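# Push the jar-laden cart into the taped floor bay

## Task

Move the cart so that each of its four wheels sits fully within the taped bay on the floor, none resting on the tape itself; the four jars on the cart must finish standing upright on the cart, every other labelled container must also finish upright, no container may touch the floor at any point, and the robot must not topple or be left leaning.

## Robot and tools

Robot: the LinearBot, an omnidirectional base with a column about 1.7 m high. A carriage rides the column (lift_m) and carries a left and a right six-joint arm, each ending in a five-fingered hand. Arm bases sit roughly 0.57 m + lift_m above the floor; carriage parts hang about 0.15 m lower. A hand point reaches about 0.78 m from its shoulder but only about 0.4 m below the arm base. Parked arm: joints 1-6 = 0, 0.05, 0.05, 1.45, 0, 0 (robot then about 0.85 m wide, 0.65 m long). Cameras: carriage_camera (fixed, forward, tilted about 20 degrees down), left_wrist_camera and right_wrist_camera (on the little-finger side, aimed at the hand point).

Frames: base frame has its origin on the floor below the base centre, x forward, y left, z up, in metres; left_hand and right_hand readings are hand points in this frame (true hand often a bit lower, especially at long reach or under load). Odometry frame is the base frame at scene start; base_odometry counts wheel turns only, so slip reads as travel, and heading (rad, left positive, -3.142 to 3.142) can drift a degree or two.

Tool move: one action per call. base is an object with exactly one key, each a relative offset from where the base last reported itself: translate_m (forward +, -2 to 2 m), strafe_m (left +, -2 to 2 m) or rotate_rad (counter-clockwise +, -6.3 to 6.3 rad). joints is an object of absolute targets keyed by name: lift_m 0 to 1 m; <side>_joint1_rad -2.617 to 3.054 (yaw about vertical, 0 forward, + left); joint2 0 to 3.141 (shoulder: 0 upper arm back and level, 1.57 up, 3.14 forward); joint3 0 to 3.141 (elbow, 0 folded, 3.14 straight); joint4 -1.57 to 1.57 (wrist pitch, + lifts fingertips); joint5 -1.57 to 1.57 (wrist yaw, + turns fingertips right); joint6 -2.094 to 2.094 (hand roll). Hand keys <side>_hand_little/ring/middle/index/thumb_bend/thumb_turn run -1 (closed; thumb_turn -1 = in front of palm) to +1 (open); <side>_hand_force_limit -1 to 1 maps to about 0-10 N fingertip force (0-15 N thumb); <side>_hand_speed -0.96 to 1 (full speed from +0.48). Both arms are named in the same joints object; omitted keys keep prior targets. speeds (optional, this action only): translate_m and strafe_m 0.02-0.5 m/s, rotate_rad 0.05-1.57 rad/s, lift_m 0.08-0.27 m/s (default 0.25). min_time_s 0.1-8 s sets the shortest duration of arm motions; too short makes arms overshoot. cameras: list of names or ["all"]; blocking false returns within about 0.5 s while motion continues. Unknown keys make a call invalid; out-of-range values are refused, and a refusal or an uncommanded stop cancels the rest of that reply's move, wait and finished_scene calls.

Other tools: wait(seconds 0-10, cameras) returns state, early if motions finish; stop(cameras) brakes everything (not instant; base coasts); zoom_image(camera, region [x0,y0,x1,y1] in pixels of the 896x504 image, at most 504 square) enlarges the latest image; show_instructions shows reference pages; finished_scene(scene 1) ends irrevocably, the goal must hold afterwards.

Results: the "move" line reads done or the worst status. base_status/joint_status per motion: moving, done, off_target (rested short, may still push), contact_stop or time_out (uncommanded; target dropped), not_followed (collision check withheld arm targets), limit_stop_at_motor_heat. "pictures" lists image order. on_its_own reports uncommanded activity. motor_effort gives % of maximum with peak in brackets; a lift effort that keeps falling while lowering means a hand rests on something. <side>_hand_stopped_by lists six words (little, ring, middle, index, thumb_bend, thumb_turn): moving, target, force, stalled, fault. <side>_<motor>_load_n is fingertip force in N, + when pushed open. MOTOR HOT warns at 75 C; at 100 C that arm goes limp for 30-60 s (OVER-TEMPERATURE FAULT), after which resend targets.

Hints for this job: pushing the cart is done by base drives, ideally with hands resting gently on the cart handle or edge, lift set so the carriage clears the cart. Drive slowly (low translate_m speed) so jars do not slide or topple; avoid abrupt starts, stops and turns. The base's contact_stop ignores arms and may trigger late; a drive can bend an arm against the cart while still reporting done, so check joint_positions. If stuck, back off about 0.2 m along the way you came. Never drive away from something a hand grips firmly, and do not repeat a drive after contact_stop without checking: both can tip the robot. Keep arms from pressing hard on each other (can end the scene) and park them when idle to avoid heating. Watch camera images and hand z for leaning. Confirm wheel positions relative to the tape with zoomed images before finishing; containers must stay upright and off the floor.

Each tool is called after ">>>" as name(argument=value, ...), one argument or row to a line, values as JSON.

Reference images:

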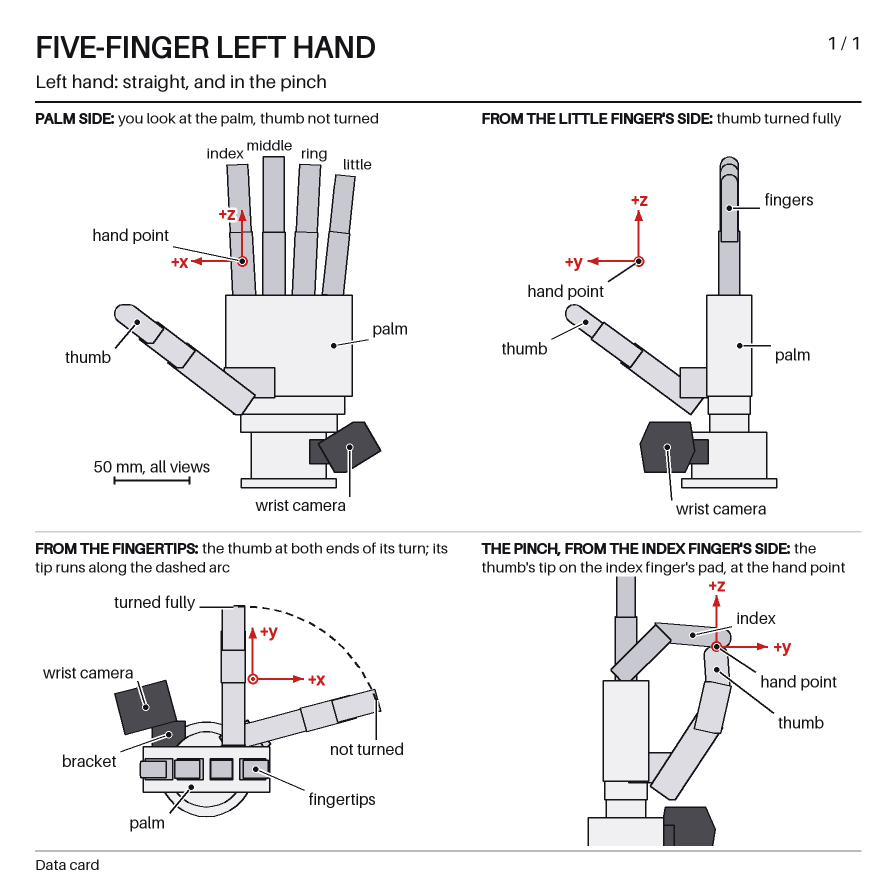

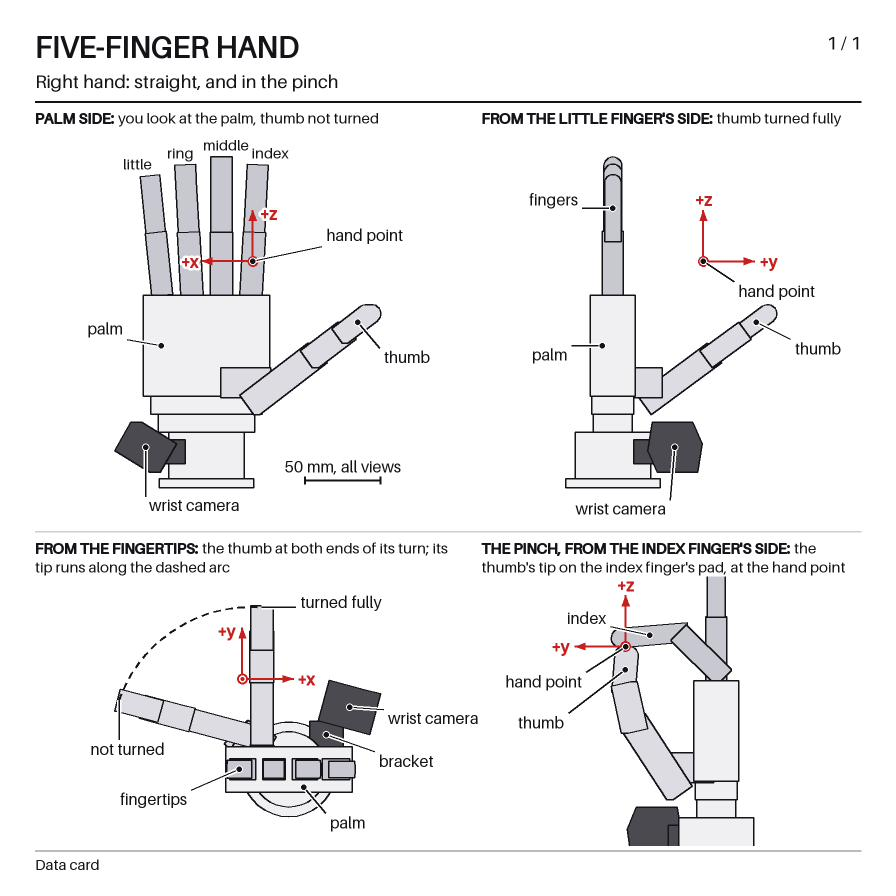

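## Session

>>> move(
)

Scene clock: 0.00 s.
Joint torques (N m): no reading
base_odometry: x=+0.000 y=+0.000 heading=+0.000
base_status: not commanded
joint_positions: lift_m=+0.300 left_joint1_rad=-0.018 left_joint2_rad=+0.067 left_joint3_rad=+0.027 left_joint4_rad=+1.427 left_joint5_rad=-0.049 left_joint6_rad=+0.044 right_joint1_rad=+0.016 right_joint2_rad=+0.027 right_joint3_rad=+0.044 right_joint4_rad=+1.423 right_joint5_rad=+0.025 right_joint6_rad=+0.032 left_hand_little=+1.000 left_hand_ring=+1.000 left_hand_middle=+1.000 left_hand_index=+1.000 left_hand_thumb_turn=+1.000 left_hand_thumb_bend=+1.000 left_hand_force_limit=+0.000 left_hand_speed=-0.800 right_hand_little=+1.000 right_hand_ring=+1.000 right_hand_middle=+1.000 right_hand_index=+1.000 right_hand_thumb_turn=+1.000 right_hand_thumb_bend=+1.000 right_hand_force_limit=+0.000 right_hand_speed=-0.800
joint_status: not commanded
left_hand_stopped_by: target,target,target,target,target,target
right_hand_stopped_by: target,target,target,target,target,target
left_little_load_n: 0.0
left_ring_load_n: 0.0
left_middle_load_n: 0.0
left_index_load_n: 0.0
left_thumb_bend_load_n: 0.0
left_thumb_turn_load_n: 0.0
right_little_load_n: 0.0
right_ring_load_n: 0.0
right_middle_load_n: 0.0
right_index_load_n: 0.0
right_thumb_bend_load_n: 0.0
right_thumb_turn_load_n: 0.0
motor_effort: lift_m=+26 drive_wheels=+0
left_hand: x=+0.3425 y=+0.2992 z=+1.3299 quat_wxyz=(+0.715, -0.081, +0.050, -0.693) (m; base frame)
right_hand: x=+0.3228 y=-0.2903 z=+1.3386 quat_wxyz=(+0.722, -0.037, +0.055, -0.689) (m; base frame)
pictures: carriage_camera, left_wrist_camera, right_wrist_camera

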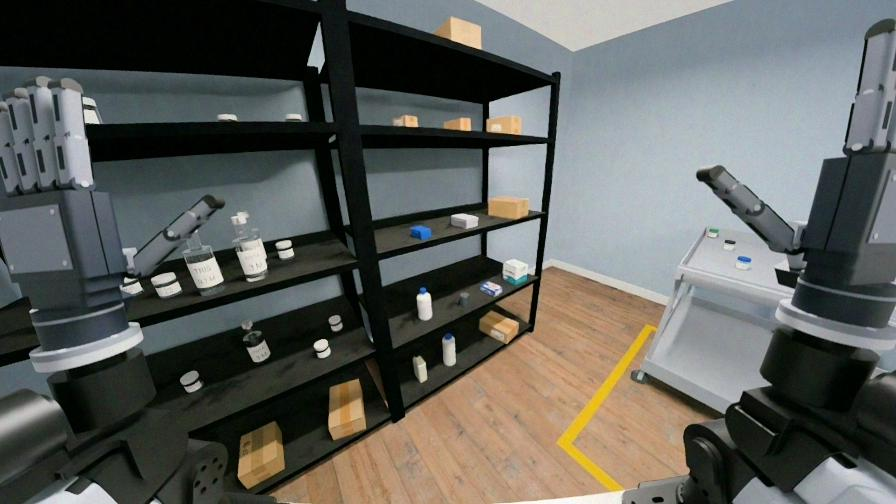

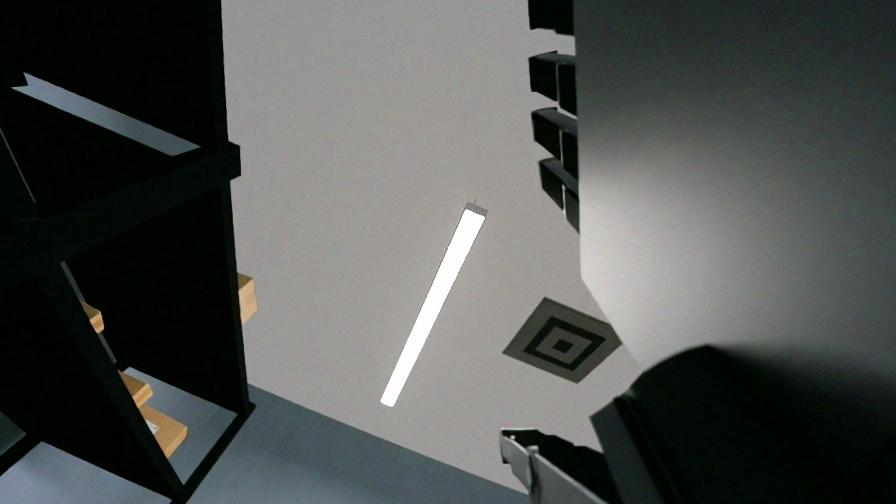

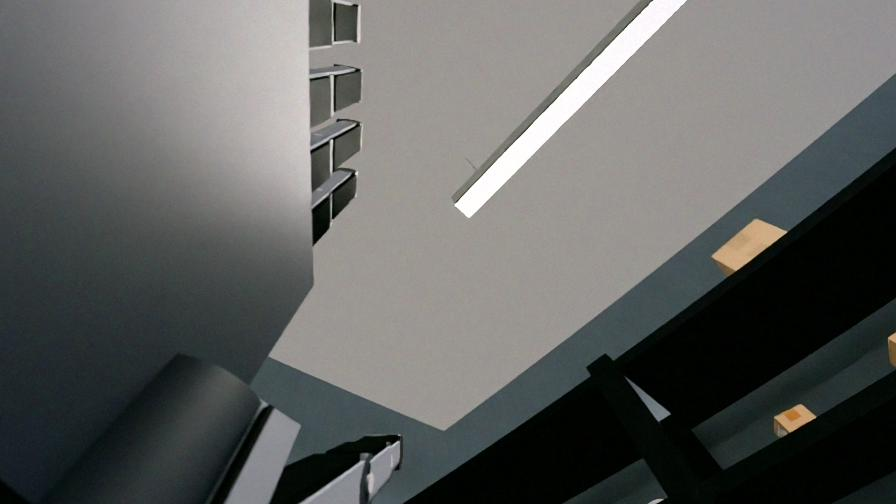

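>>> move(
  base={"rotate_rad": -0.7},
  speeds={"rotate_rad": 0.5},
  cameras=["carriage_camera", "right_wrist_camera"],
)

>>> move(
  base={"rotate_rad": -0.7},
  speeds={"rotate_rad": 0.5},
  cameras=["carriage_camera"],
)

Scene clock: 5.50 s.
Joint torques (N m): left_arm=[0.43 3.22 6.3 0.35 -0.01 -0.03] | right_arm=[-0.12 3.32 5.42 0.05 -0.01 -0.12]
move: done
base_odometry: x=+0.000 y=+0.000 heading=-0.699
base_status: done
joint_positions: lift_m=+0.300 left_joint1_rad=-0.018 left_joint2_rad=+0.067 left_joint3_rad=+0.027 left_joint4_rad=+1.428 left_joint5_rad=-0.049 left_joint6_rad=+0.044 right_joint1_rad=+0.016 right_joint2_rad=+0.027 right_joint3_rad=+0.044 right_joint4_rad=+1.423 right_joint5_rad=+0.025 right_joint6_rad=+0.032 left_hand_little=+1.000 left_hand_ring=+1.000 left_hand_middle=+1.000 left_hand_index=+1.000 left_hand_thumb_turn=+1.000 left_hand_thumb_bend=+1.000 left_hand_force_limit=+0.000 left_hand_speed=-0.800 right_hand_little=+1.000 right_hand_ring=+1.000 right_hand_middle=+1.000 right_hand_index=+1.000 right_hand_thumb_turn=+1.000 right_hand_thumb_bend=+1.000 right_hand_force_limit=+0.000 right_hand_speed=-0.800
joint_status: not commanded
left_hand_stopped_by: target,target,target,target,target,target
right_hand_stopped_by: target,target,target,target,target,target
left_little_load_n: 0.0
left_ring_load_n: 0.0
left_middle_load_n: 0.0
left_index_load_n: 0.0
left_thumb_bend_load_n: 0.0
left_thumb_turn_load_n: 0.0
right_little_load_n: 0.0
right_ring_load_n: 0.0
right_middle_load_n: 0.0
right_index_load_n: 0.0
right_thumb_bend_load_n: 0.0
right_thumb_turn_load_n: 0.0
motor_effort: lift_m=+26(26) drive_wheels=+5(12)
left_hand: x=+0.3424 y=+0.2992 z=+1.3299 quat_wxyz=(+0.715, -0.081, +0.050, -0.693) (m; base frame)
right_hand: x=+0.3228 y=-0.2903 z=+1.3386 quat_wxyz=(+0.722, -0.037, +0.055, -0.689) (m; base frame)
pictures: carriage_camera, right_wrist_camera

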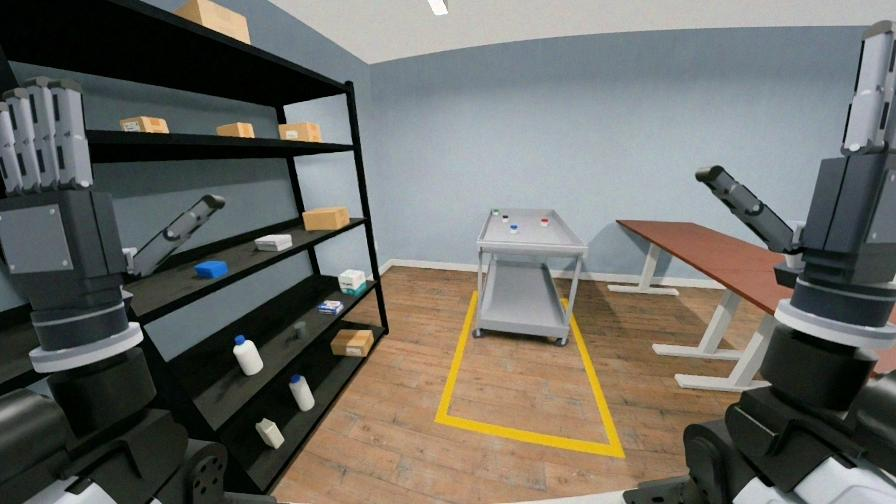

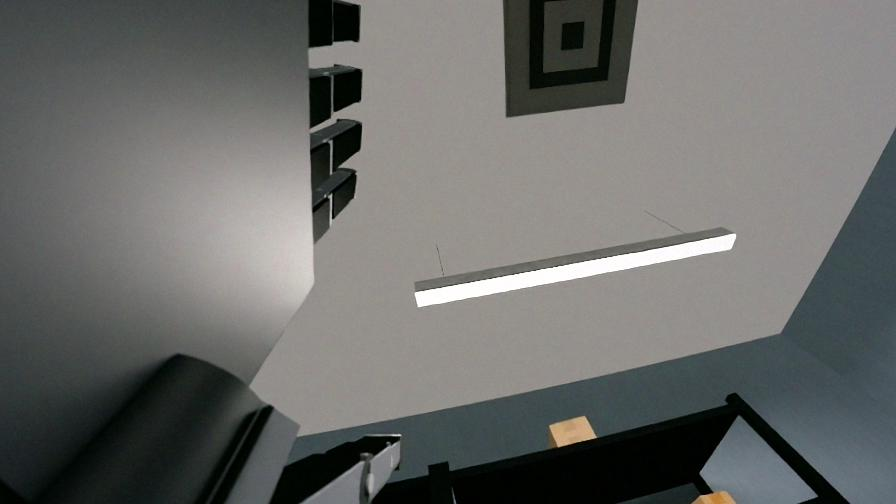

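Scene clock: 7.83 s.
Joint torques (N m): left_arm=[0.36 3.33 6.31 0.37 -0.04 0.01] | right_arm=[-0.12 3.32 5.44 0.05 -0.02 -0.12]
move: done
base_odometry: x=+0.000 y=+0.000 heading=-1.399
base_status: done
joint_positions: lift_m=+0.300 left_joint1_rad=-0.018 left_joint2_rad=+0.067 left_joint3_rad=+0.027 left_joint4_rad=+1.428 left_joint5_rad=-0.049 left_joint6_rad=+0.044 right_joint1_rad=+0.016 right_joint2_rad=+0.027 right_joint3_rad=+0.044 right_joint4_rad=+1.423 right_joint5_rad=+0.025 right_joint6_rad=+0.032 left_hand_little=+1.000 left_hand_ring=+1.000 left_hand_middle=+1.000 left_hand_index=+1.000 left_hand_thumb_turn=+1.000 left_hand_thumb_bend=+1.000 left_hand_force_limit=+0.000 left_hand_speed=-0.800 right_hand_little=+1.000 right_hand_ring=+1.000 right_hand_middle=+1.000 right_hand_index=+1.000 right_hand_thumb_turn=+1.000 right_hand_thumb_bend=+1.000 right_hand_force_limit=+0.000 right_hand_speed=-0.800
joint_status: not commanded
left_hand_stopped_by: target,target,target,target,target,target
right_hand_stopped_by: target,target,target,target,target,target
left_little_load_n: 0.0
left_ring_load_n: 0.0
left_middle_load_n: 0.0
left_index_load_n: 0.0
left_thumb_bend_load_n: 0.0
left_thumb_turn_load_n: 0.0
right_little_load_n: 0.0
right_ring_load_n: 0.0
right_middle_load_n: 0.0
right_index_load_n: 0.0
right_thumb_bend_load_n: 0.0
right_thumb_turn_load_n: 0.0
motor_effort: lift_m=+26(26) drive_wheels=+5(11)
left_hand: x=+0.3422 y=+0.2992 z=+1.3300 quat_wxyz=(+0.715, -0.080, +0.050, -0.693) (m; base frame)
right_hand: x=+0.3228 y=-0.2903 z=+1.3386 quat_wxyz=(+0.722, -0.037, +0.055, -0.689) (m; base frame)
pictures: carriage_camera

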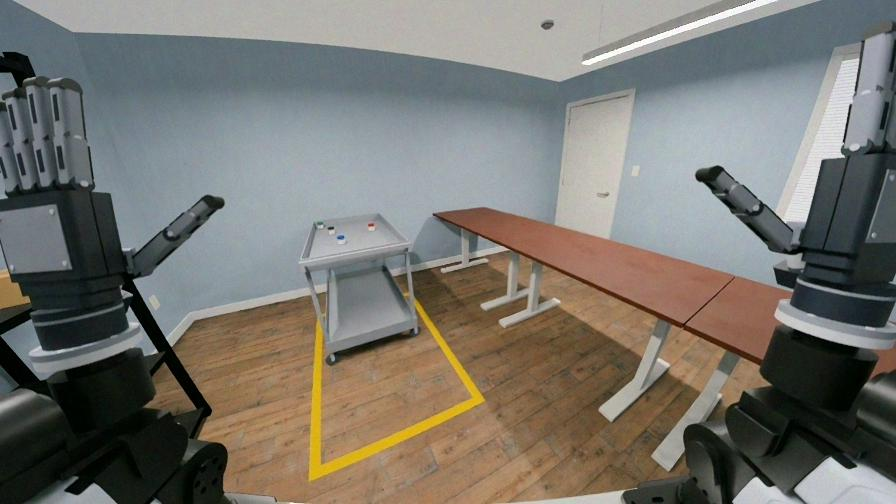

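>>> move(
  base={"rotate_rad": 0.4},
  speeds={"rotate_rad": 0.5},
  cameras=["carriage_camera"],
)

>>> zoom_image(
  camera="carriage_camera",
  region=[300, 180, 600, 480],
)

Scene clock: 13.53 s.
Joint torques (N m): left_arm=[0.42 3.38 6.11 0.32 -0.03 0.02] | right_arm=[-0.12 3.32 5.44 0.08 -0.01 -0.12]
move: done
base_odometry: x=+0.000 y=+0.000 heading=-1.001
base_status: done
joint_positions: lift_m=+0.300 left_joint1_rad=-0.018 left_joint2_rad=+0.067 left_joint3_rad=+0.027 left_joint4_rad=+1.428 left_joint5_rad=-0.049 left_joint6_rad=+0.044 right_joint1_rad=+0.016 right_joint2_rad=+0.027 right_joint3_rad=+0.044 right_joint4_rad=+1.421 right_joint5_rad=+0.025 right_joint6_rad=+0.032 left_hand_little=+1.000 left_hand_ring=+1.000 left_hand_middle=+1.000 left_hand_index=+1.000 left_hand_thumb_turn=+1.000 left_hand_thumb_bend=+1.000 left_hand_force_limit=+0.000 left_hand_speed=-0.800 right_hand_little=+1.000 right_hand_ring=+1.000 right_hand_middle=+1.000 right_hand_index=+1.000 right_hand_thumb_turn=+1.000 right_hand_thumb_bend=+1.000 right_hand_force_limit=+0.000 right_hand_speed=-0.800
joint_status: not commanded
left_hand_stopped_by: target,target,target,target,target,target
right_hand_stopped_by: target,target,target,target,target,target
left_little_load_n: 0.0
left_ring_load_n: 0.0
left_middle_load_n: 0.0
left_index_load_n: 0.0
left_thumb_bend_load_n: 0.0
left_thumb_turn_load_n: 0.0
right_little_load_n: 0.0
right_ring_load_n: 0.0
right_middle_load_n: 0.0
right_index_load_n: 0.0
right_thumb_bend_load_n: 0.0
right_thumb_turn_load_n: 0.0
motor_effort: lift_m=+26(26) drive_wheels=-15(15)
left_hand: x=+0.3423 y=+0.2992 z=+1.3300 quat_wxyz=(+0.715, -0.080, +0.050, -0.693) (m; base frame)
right_hand: x=+0.3234 y=-0.2903 z=+1.3384 quat_wxyz=(+0.722, -0.038, +0.056, -0.689) (m; base frame)
pictures: carriage_camera

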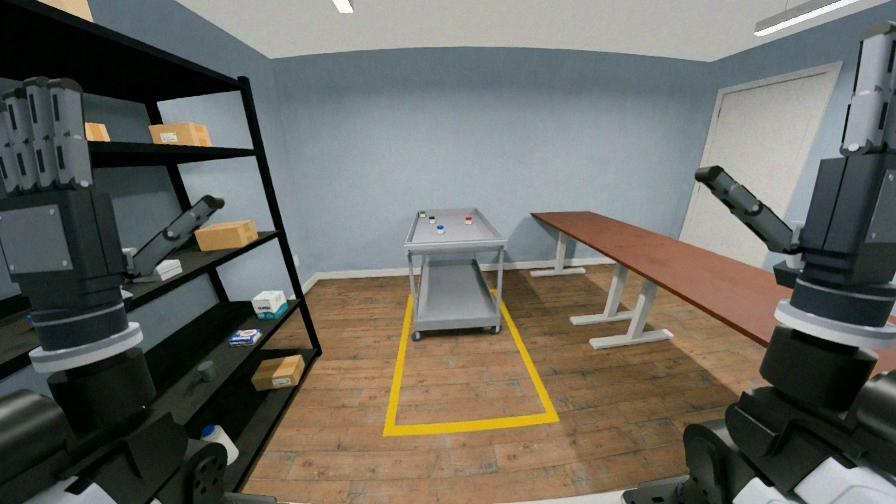

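Scaled by 1.680.

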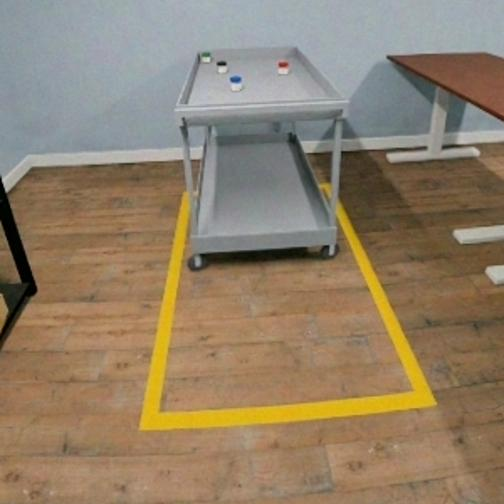

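>>> move(
  base={"rotate_rad": 0.06},
  speeds={"rotate_rad": 0.5},
)

>>> move(
  base={"strafe_m": -0.17},
  speeds={"strafe_m": 0.25},
)

>>> move(
  base={"translate_m": 0.5},
  speeds={"translate_m": 0.3},
  cameras=["carriage_camera"],
)

>>> zoom_image(
  camera="carriage_camera",
  region=[300, 180, 600, 480],
)

Scene clock: 47.40 s.
Joint torques (N m): left_arm=[0.18 3.25 6.24 0.35 -0.01 0.01] | right_arm=[-0.16 3.3 5.42 0.06 -0.02 -0.12]
move: done
base_odometry: x=+0.000 y=+0.000 heading=-0.942
base_status: done
joint_positions: lift_m=+0.300 left_joint1_rad=-0.018 left_joint2_rad=+0.067 left_joint3_rad=+0.027 left_joint4_rad=+1.426 left_joint5_rad=-0.049 left_joint6_rad=+0.044 right_joint1_rad=+0.016 right_joint2_rad=+0.027 right_joint3_rad=+0.044 right_joint4_rad=+1.423 right_joint5_rad=+0.025 right_joint6_rad=+0.032 left_hand_little=+1.000 left_hand_ring=+1.000 left_hand_middle=+1.000 left_hand_index=+1.000 left_hand_thumb_turn=+1.000 left_hand_thumb_bend=+1.000 left_hand_force_limit=+0.000 left_hand_speed=-0.800 right_hand_little=+1.000 right_hand_ring=+1.000 right_hand_middle=+1.000 right_hand_index=+1.000 right_hand_thumb_turn=+1.000 right_hand_thumb_bend=+1.000 right_hand_force_limit=+0.000 right_hand_speed=-0.800
joint_status: not commanded
left_hand_stopped_by: target,target,target,target,target,target
right_hand_stopped_by: target,target,target,target,target,target
left_little_load_n: 0.0
left_ring_load_n: 0.0
left_middle_load_n: 0.0
left_index_load_n: 0.0
left_thumb_bend_load_n: 0.0
left_thumb_turn_load_n: 0.0
right_little_load_n: 0.0
right_ring_load_n: 0.0
right_middle_load_n: 0.0
right_index_load_n: 0.0
right_thumb_bend_load_n: 0.0
right_thumb_turn_load_n: 0.0
motor_effort: lift_m=+26(26) drive_wheels=-10(19)
left_hand: x=+0.3427 y=+0.2992 z=+1.3298 quat_wxyz=(+0.715, -0.081, +0.050, -0.693) (m; base frame)
right_hand: x=+0.3228 y=-0.2904 z=+1.3386 quat_wxyz=(+0.722, -0.037, +0.055, -0.689) (m; base frame)
pictures: none

Scene clock: 49.33 s.
Joint torques (N m): left_arm=[0.47 3.28 6.12 0.33 0.07 0.01] | right_arm=[-0.14 3.32 5.42 0.06 -0.02 -0.12]
move: done
base_odometry: x=-0.138 y=-0.099 heading=-0.943
base_status: done
joint_positions: lift_m=+0.300 left_joint1_rad=-0.018 left_joint2_rad=+0.067 left_joint3_rad=+0.027 left_joint4_rad=+1.426 left_joint5_rad=-0.049 left_joint6_rad=+0.044 right_joint1_rad=+0.017 right_joint2_rad=+0.027 right_joint3_rad=+0.044 right_joint4_rad=+1.423 right_joint5_rad=+0.025 right_joint6_rad=+0.032 left_hand_little=+1.000 left_hand_ring=+1.000 left_hand_middle=+1.000 left_hand_index=+1.000 left_hand_thumb_turn=+1.000 left_hand_thumb_bend=+1.000 left_hand_force_limit=+0.000 left_hand_speed=-0.800 right_hand_little=+1.000 right_hand_ring=+1.000 right_hand_middle=+1.000 right_hand_index=+1.000 right_hand_thumb_turn=+1.000 right_hand_thumb_bend=+1.000 right_hand_force_limit=+0.000 right_hand_speed=-0.800
joint_status: not commanded
left_hand_stopped_by: target,target,target,target,target,target
right_hand_stopped_by: target,target,target,target,target,target
left_little_load_n: 0.0
left_ring_load_n: 0.0
left_middle_load_n: 0.0
left_index_load_n: 0.0
left_thumb_bend_load_n: 0.0
left_thumb_turn_load_n: 0.0
right_little_load_n: 0.0
right_ring_load_n: 0.0
right_middle_load_n: 0.0
right_index_load_n: 0.0
right_thumb_bend_load_n: 0.0
right_thumb_turn_load_n: 0.0
motor_effort: lift_m=+26(26) drive_wheels=-6(14)
left_hand: x=+0.3428 y=+0.2993 z=+1.3298 quat_wxyz=(+0.715, -0.081, +0.050, -0.693) (m; base frame)
right_hand: x=+0.3228 y=-0.2903 z=+1.3386 quat_wxyz=(+0.722, -0.037, +0.055, -0.689) (m; base frame)
pictures: none

Scene clock: 52.50 s.
Joint torques (N m): left_arm=[0.09 3.33 6.08 0.32 -0.01 0.05] | right_arm=[-0.16 3.4 5.42 0.05 -0.02 -0.12]
move: done
base_odometry: x=+0.155 y=-0.505 heading=-0.944
base_status: done
joint_positions: lift_m=+0.300 left_joint1_rad=-0.018 left_joint2_rad=+0.067 left_joint3_rad=+0.027 left_joint4_rad=+1.429 left_joint5_rad=-0.049 left_joint6_rad=+0.044 right_joint1_rad=+0.017 right_joint2_rad=+0.027 right_joint3_rad=+0.044 right_joint4_rad=+1.424 right_joint5_rad=+0.025 right_joint6_rad=+0.032 left_hand_little=+1.000 left_hand_ring=+1.000 left_hand_middle=+1.000 left_hand_index=+1.000 left_hand_thumb_turn=+1.000 left_hand_thumb_bend=+1.000 left_hand_force_limit=+0.000 left_hand_speed=-0.800 right_hand_little=+1.000 right_hand_ring=+1.000 right_hand_middle=+1.000 right_hand_index=+1.000 right_hand_thumb_turn=+1.000 right_hand_thumb_bend=+1.000 right_hand_force_limit=+0.000 right_hand_speed=-0.800
joint_status: not commanded
left_hand_stopped_by: target,target,target,target,target,target
right_hand_stopped_by: target,target,target,target,target,target
left_little_load_n: 0.0
left_ring_load_n: 0.0
left_middle_load_n: 0.0
left_index_load_n: 0.0
left_thumb_bend_load_n: 0.0
left_thumb_turn_load_n: -0.5
right_little_load_n: 0.0
right_ring_load_n: 0.0
right_middle_load_n: 0.0
right_index_load_n: 0.0
right_thumb_bend_load_n: 0.0
right_thumb_turn_load_n: 0.0
motor_effort: lift_m=+26(26) drive_wheels=-5(9)
left_hand: x=+0.3421 y=+0.2993 z=+1.3301 quat_wxyz=(+0.715, -0.080, +0.049, -0.693) (m; base frame)
right_hand: x=+0.3226 y=-0.2903 z=+1.3387 quat_wxyz=(+0.722, -0.037, +0.055, -0.689) (m; base frame)
pictures: carriage_camera

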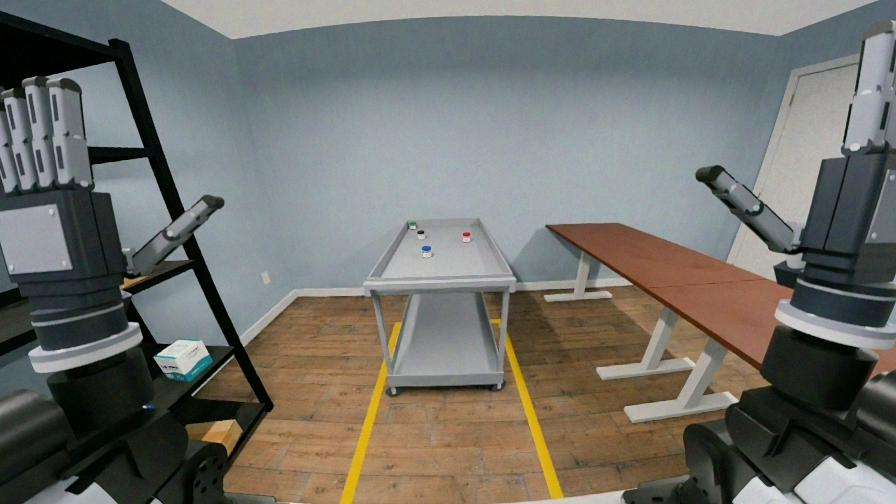

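Scaled by 1.680.

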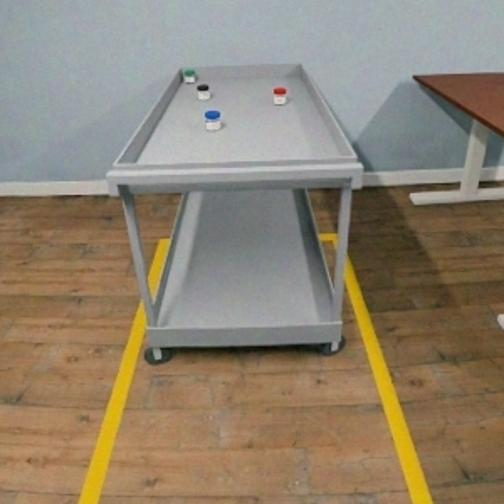

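>>> move(
  joints={"left_joint1_rad":0,"left_joint2_rad":1.4,"left_joint3_rad":1.4,"left_joint4_rad":-1.5,"left_joint5_rad":0,"left_joint6_rad":0,"right_joint1_rad":0,"right_joint2_rad":1.4,"right_joint3_rad":1.4,"right_joint4_rad":-1.5,"right_joint5_rad":0,"right_joint6_rad":0},
  min_time_s=3,
  cameras=["all"],
)

Scene clock: 78.83 s.
Joint torques (N m): left_arm=[0.79 -3.29 8.38 0.28 0.12 -0.08] | right_arm=[-0.75 -3.43 7.56 0.26 -0.07 -0.3]
move: done
base_odometry: x=+0.155 y=-0.505 heading=-0.944
base_status: not commanded
joint_positions: lift_m=+0.300 left_joint1_rad=-0.005 left_joint2_rad=+1.389 left_joint3_rad=+1.372 left_joint4_rad=-1.489 left_joint5_rad=-0.012 left_joint6_rad=+0.007 right_joint1_rad=+0.007 right_joint2_rad=+1.393 right_joint3_rad=+1.374 right_joint4_rad=-1.492 right_joint5_rad=+0.009 right_joint6_rad=+0.015 left_hand_little=+1.000 left_hand_ring=+1.000 left_hand_middle=+1.000 left_hand_index=+1.000 left_hand_thumb_turn=+1.000 left_hand_thumb_bend=+1.000 left_hand_force_limit=+0.000 left_hand_speed=-0.800 right_hand_little=+1.000 right_hand_ring=+1.000 right_hand_middle=+1.000 right_hand_index=+1.000 right_hand_thumb_turn=+1.000 right_hand_thumb_bend=+1.000 right_hand_force_limit=+0.000 right_hand_speed=-0.800
joint_status: all done
left_hand_stopped_by: target,target,target,target,target,target
right_hand_stopped_by: target,target,target,target,target,target
left_little_load_n: 0.0
left_ring_load_n: 0.0
left_middle_load_n: 0.0
left_index_load_n: 0.0
left_thumb_bend_load_n: 0.0
left_thumb_turn_load_n: 0.0
right_little_load_n: 0.0
right_ring_load_n: 0.0
right_middle_load_n: 0.0
right_index_load_n: 0.0
right_thumb_bend_load_n: 0.0
right_thumb_turn_load_n: 0.0
motor_effort: lift_m=+26(26) drive_wheels=-5(6)
left_hand: x=+0.4045 y=+0.2908 z=+1.0521 quat_wxyz=(+0.027, -0.702, +0.711, -0.019) (m; base frame)
right_hand: x=+0.4051 y=-0.2886 z=+1.0521 quat_wxyz=(+0.018, -0.704, +0.710, -0.024) (m; base frame)
pictures: carriage_camera, left_wrist_camera, right_wrist_camera

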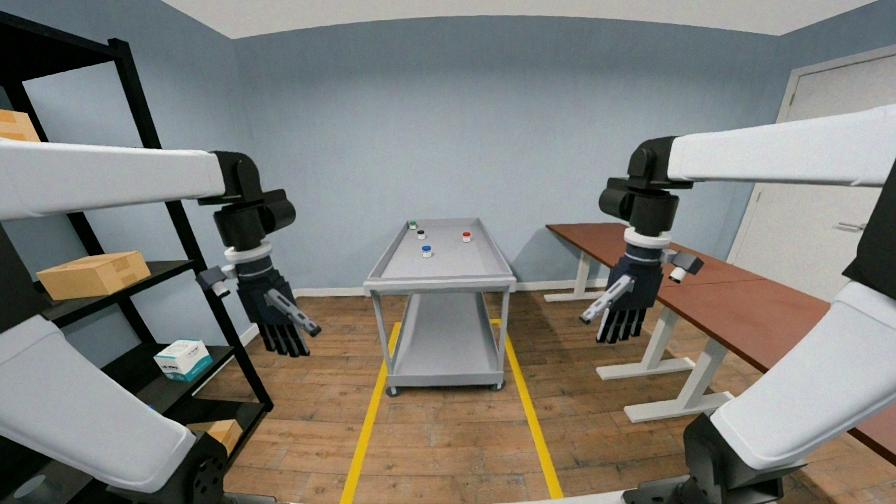

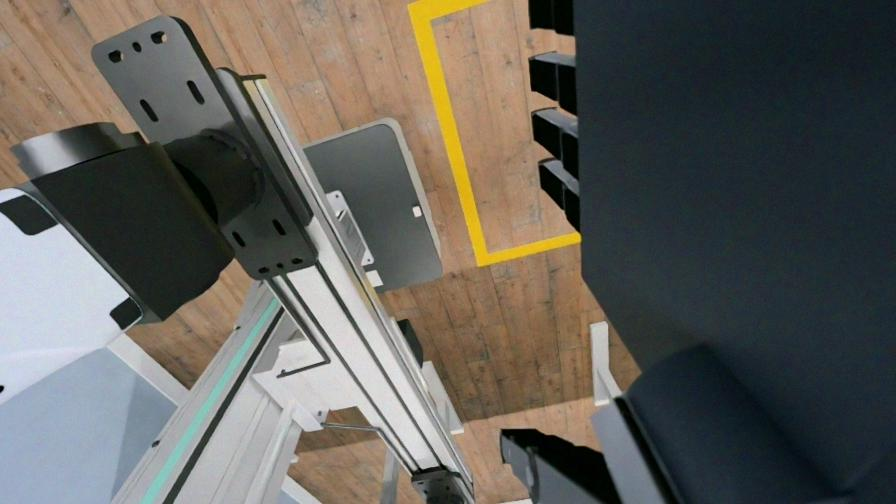

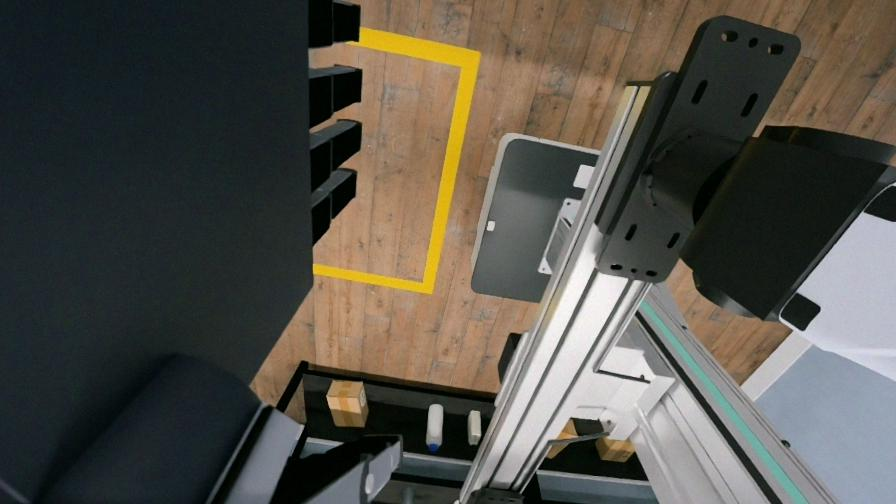

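>>> move(
  joints={"left_joint1_rad":0,"left_joint2_rad":2.2,"left_joint3_rad":2.25,"left_joint4_rad":-1.57,"left_joint5_rad":0,"left_joint6_rad":0,"right_joint1_rad":0,"right_joint2_rad":2.2,"right_joint3_rad":2.25,"right_joint4_rad":-1.57,"right_joint5_rad":0,"right_joint6_rad":0},
  min_time_s=3,
  cameras=["all"],
)

>>> zoom_image(
  camera="carriage_camera",
  region=[330, 200, 550, 420],
)

Scene clock: 108.20 s.
Joint torques (N m): left_arm=[0.84 -9.21 8.31 0.31 0.05 -0.03] | right_arm=[-0.76 -9.24 7.42 0.2 -0.07 -0.3]
move: done
base_odometry: x=+0.155 y=-0.505 heading=-0.944
base_status: not commanded
joint_positions: lift_m=+0.300 left_joint1_rad=-0.005 left_joint2_rad=+2.182 left_joint3_rad=+2.222 left_joint4_rad=-1.543 left_joint5_rad=-0.011 left_joint6_rad=+0.007 right_joint1_rad=+0.007 right_joint2_rad=+2.190 right_joint3_rad=+2.224 right_joint4_rad=-1.561 right_joint5_rad=+0.008 right_joint6_rad=+0.015 left_hand_little=+1.000 left_hand_ring=+1.000 left_hand_middle=+1.000 left_hand_index=+1.000 left_hand_thumb_turn=+1.000 left_hand_thumb_bend=+1.000 left_hand_force_limit=+0.000 left_hand_speed=-0.800 right_hand_little=+1.000 right_hand_ring=+1.000 right_hand_middle=+1.000 right_hand_index=+1.000 right_hand_thumb_turn=+1.000 right_hand_thumb_bend=+1.000 right_hand_force_limit=+0.000 right_hand_speed=-0.800
joint_status: all done
joint sent to its limit — left_joint4_rad, lower limit.
left_hand_stopped_by: target,target,target,target,target,target
right_hand_stopped_by: target,target,target,target,target,target
left_little_load_n: 0.0
left_ring_load_n: 0.0
left_middle_load_n: 0.0
left_index_load_n: 0.0
left_thumb_bend_load_n: 0.0
left_thumb_turn_load_n: 0.0
right_little_load_n: 0.0
right_ring_load_n: 0.0
right_middle_load_n: 0.0
right_index_load_n: 0.0
right_thumb_bend_load_n: -0.5
right_thumb_turn_load_n: 0.0
motor_effort: lift_m=+26(26) drive_wheels=-5(5)
left_hand: x=+0.6011 y=+0.2895 z=+1.0225 quat_wxyz=(+0.028, -0.702, +0.711, -0.020) (m; base frame)
right_hand: x=+0.5972 y=-0.2872 z=+1.0210 quat_wxyz=(+0.013, -0.704, +0.710, -0.018) (m; base frame)
pictures: carriage_camera, left_wrist_camera, right_wrist_camera

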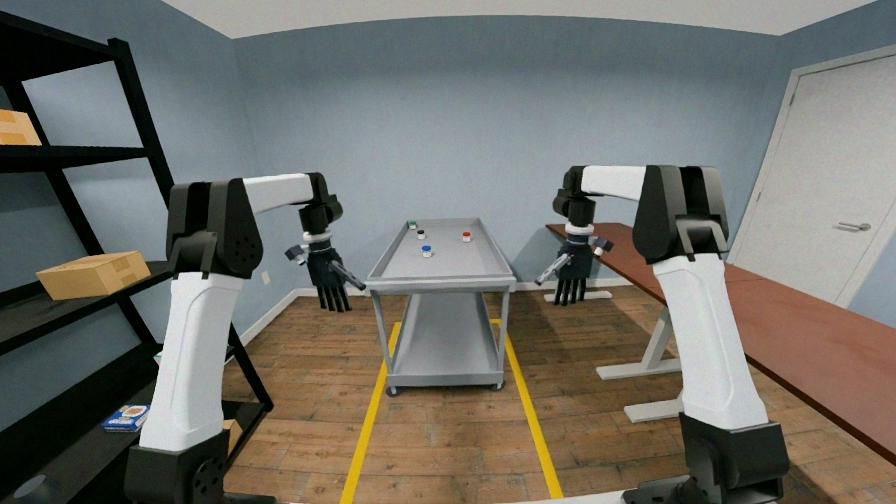

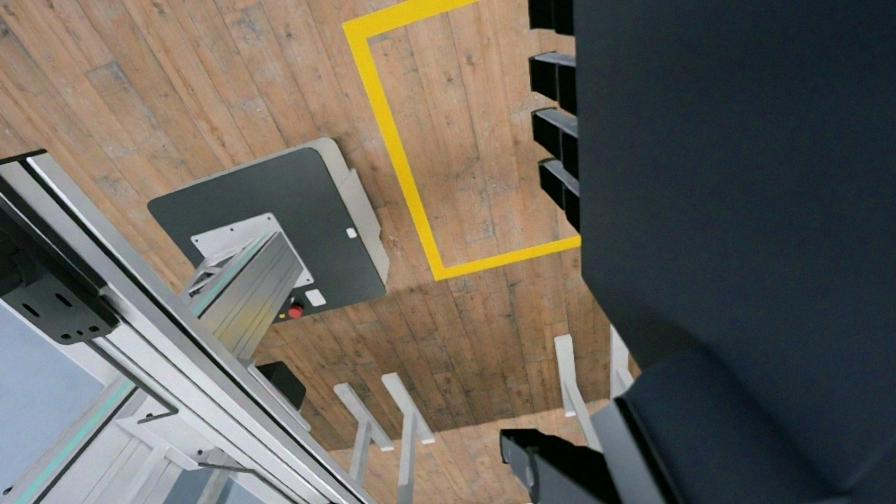

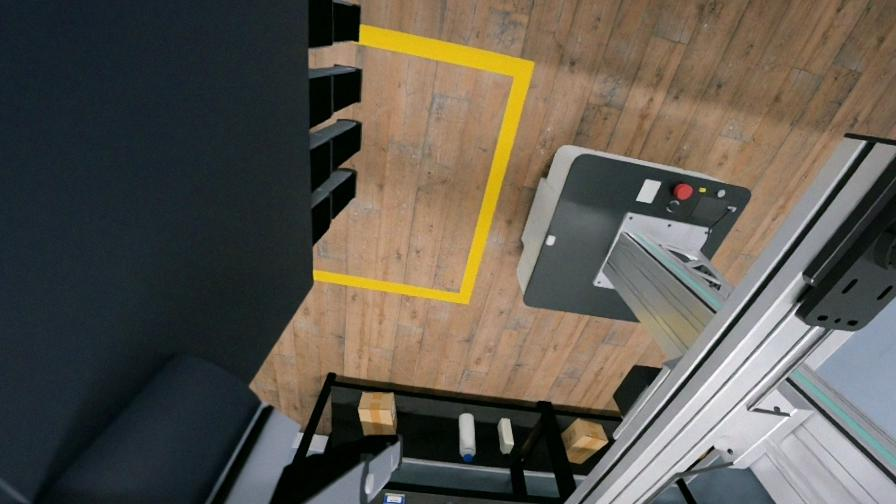

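Scaled by 2.291.

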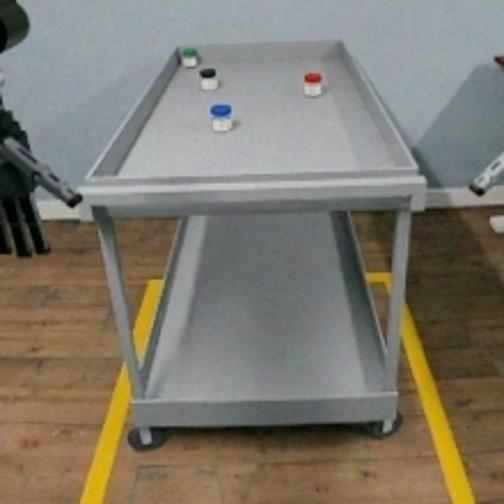

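>>> move(
  joints={"left_joint1_rad":-0.22,"left_joint6_rad":-0.22,"right_joint1_rad":0.22,"right_joint6_rad":0.22},
  min_time_s=1.5,
)

>>> move(
  base={"translate_m": 0.32},
  speeds={"translate_m": 0.15},
  cameras=["all"],
)

>>> zoom_image(
  camera="carriage_camera",
  region=[300, 200, 600, 420],
)

Scene clock: 120.77 s.
Joint torques (N m): left_arm=[0.01 -9.03 8.28 0.38 0.12 -0.07] | right_arm=[0.39 -9.24 7.42 0.2 -0.06 0.05]
move: done
base_odometry: x=+0.155 y=-0.505 heading=-0.944
base_status: not commanded
joint_positions: lift_m=+0.300 left_joint1_rad=-0.216 left_joint2_rad=+2.182 left_joint3_rad=+2.222 left_joint4_rad=-1.544 left_joint5_rad=-0.010 left_joint6_rad=-0.212 right_joint1_rad=+0.215 right_joint2_rad=+2.190 right_joint3_rad=+2.224 right_joint4_rad=-1.562 right_joint5_rad=+0.007 right_joint6_rad=+0.204 left_hand_little=+1.000 left_hand_ring=+1.000 left_hand_middle=+1.000 left_hand_index=+1.000 left_hand_thumb_turn=+1.000 left_hand_thumb_bend=+1.000 left_hand_force_limit=+0.000 left_hand_speed=-0.800 right_hand_little=+1.000 right_hand_ring=+1.000 right_hand_middle=+1.000 right_hand_index=+1.000 right_hand_thumb_turn=+1.000 right_hand_thumb_bend=+1.000 right_hand_force_limit=+0.000 right_hand_speed=-0.800
joint_status: all done
left_hand_stopped_by: target,target,target,target,target,target
right_hand_stopped_by: target,target,target,target,target,target
left_little_load_n: 0.0
left_ring_load_n: 0.0
left_middle_load_n: 0.0
left_index_load_n: 0.0
left_thumb_bend_load_n: 0.0
left_thumb_turn_load_n: 0.5
right_little_load_n: 0.0
right_ring_load_n: 0.0
right_middle_load_n: 0.0
right_index_load_n: 0.0
right_thumb_bend_load_n: 0.0
right_thumb_turn_load_n: 0.0
motor_effort: lift_m=+26(26) drive_wheels=-5(5)
left_hand: x=+0.5915 y=+0.1985 z=+1.0230 quat_wxyz=(+0.022, -0.705, +0.708, -0.026) (m; base frame)
right_hand: x=+0.5869 y=-0.1999 z=+1.0212 quat_wxyz=(+0.016, -0.711, +0.703, -0.015) (m; base frame)
pictures: none

Scene clock: 123.80 s.
Joint torques (N m): left_arm=[0.09 -9.22 8.34 0.33 0.11 -0.08] | right_arm=[0.25 -9.32 7.45 0.27 -0.05 0.05]
move: done
base_odometry: x=+0.343 y=-0.764 heading=-0.945
base_status: done
joint_positions: lift_m=+0.300 left_joint1_rad=-0.218 left_joint2_rad=+2.184 left_joint3_rad=+2.222 left_joint4_rad=-1.549 left_joint5_rad=-0.010 left_joint6_rad=-0.213 right_joint1_rad=+0.216 right_joint2_rad=+2.192 right_joint3_rad=+2.224 right_joint4_rad=-1.568 right_joint5_rad=+0.007 right_joint6_rad=+0.205 left_hand_little=+1.000 left_hand_ring=+1.000 left_hand_middle=+1.000 left_hand_index=+1.000 left_hand_thumb_turn=+1.000 left_hand_thumb_bend=+1.000 left_hand_force_limit=+0.000 left_hand_speed=-0.800 right_hand_little=+1.000 right_hand_ring=+1.000 right_hand_middle=+1.000 right_hand_index=+1.000 right_hand_thumb_turn=+1.000 right_hand_thumb_bend=+1.000 right_hand_force_limit=+0.000 right_hand_speed=-0.800
joint_status: not commanded
left_hand_stopped_by: target,target,target,target,target,target
right_hand_stopped_by: target,target,target,target,target,target
left_little_load_n: 0.0
left_ring_load_n: 0.0
left_middle_load_n: 0.0
left_index_load_n: 0.0
left_thumb_bend_load_n: 0.0
left_thumb_turn_load_n: 0.0
right_little_load_n: 0.0
right_ring_load_n: 0.0
right_middle_load_n: 0.0
right_index_load_n: 0.0
right_thumb_bend_load_n: 0.0
right_thumb_turn_load_n: 0.0
motor_effort: lift_m=+26(26) drive_wheels=-5(10)
left_hand: x=+0.5899 y=+0.1982 z=+1.0226 quat_wxyz=(+0.020, -0.705, +0.708, -0.023) (m; base frame)
right_hand: x=+0.5853 y=-0.1995 z=+1.0208 quat_wxyz=(+0.013, -0.711, +0.703, -0.013) (m; base frame)
pictures: carriage_camera, left_wrist_camera, right_wrist_camera

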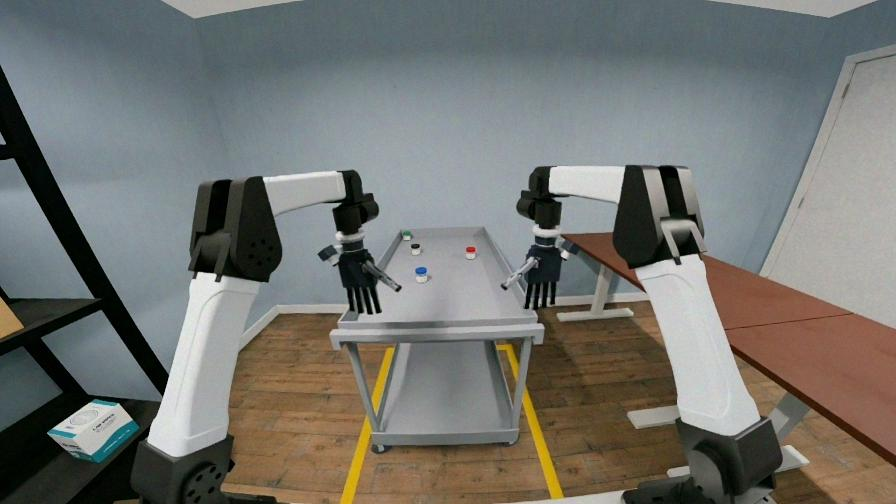

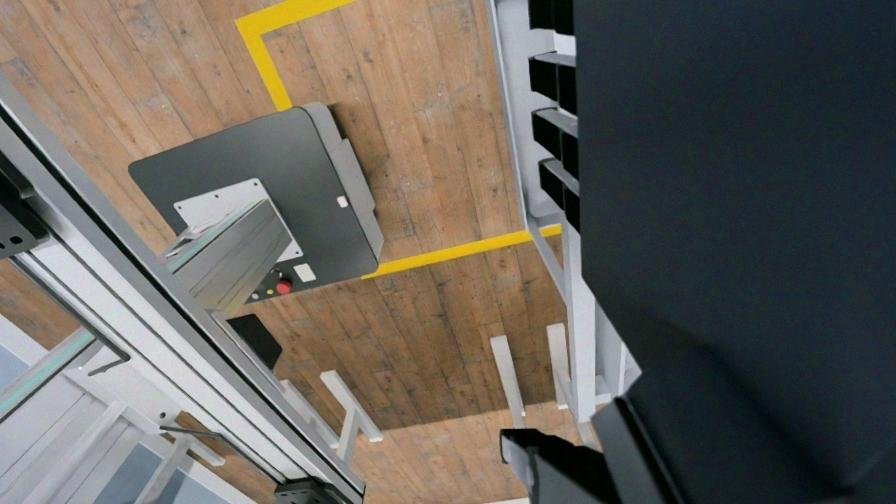

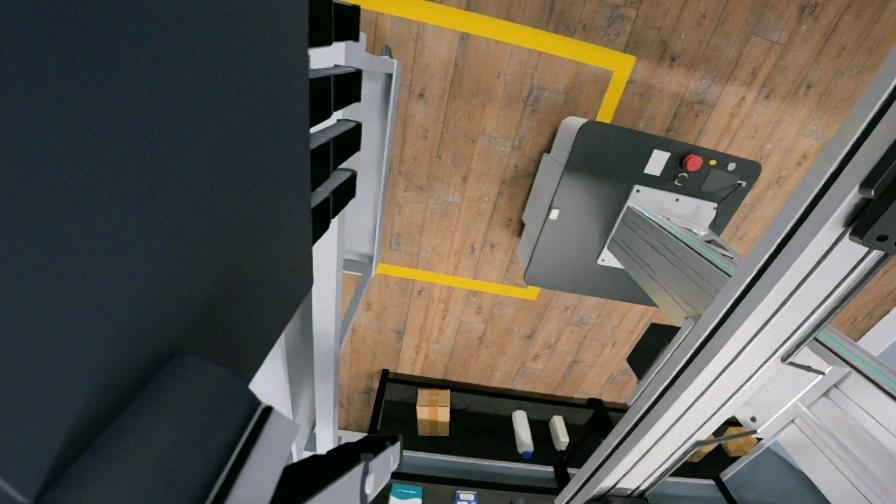

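Scaled by 1.680.

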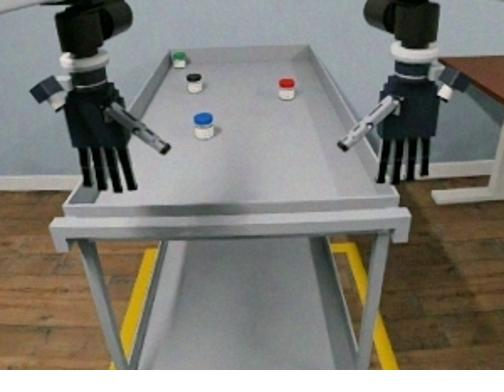

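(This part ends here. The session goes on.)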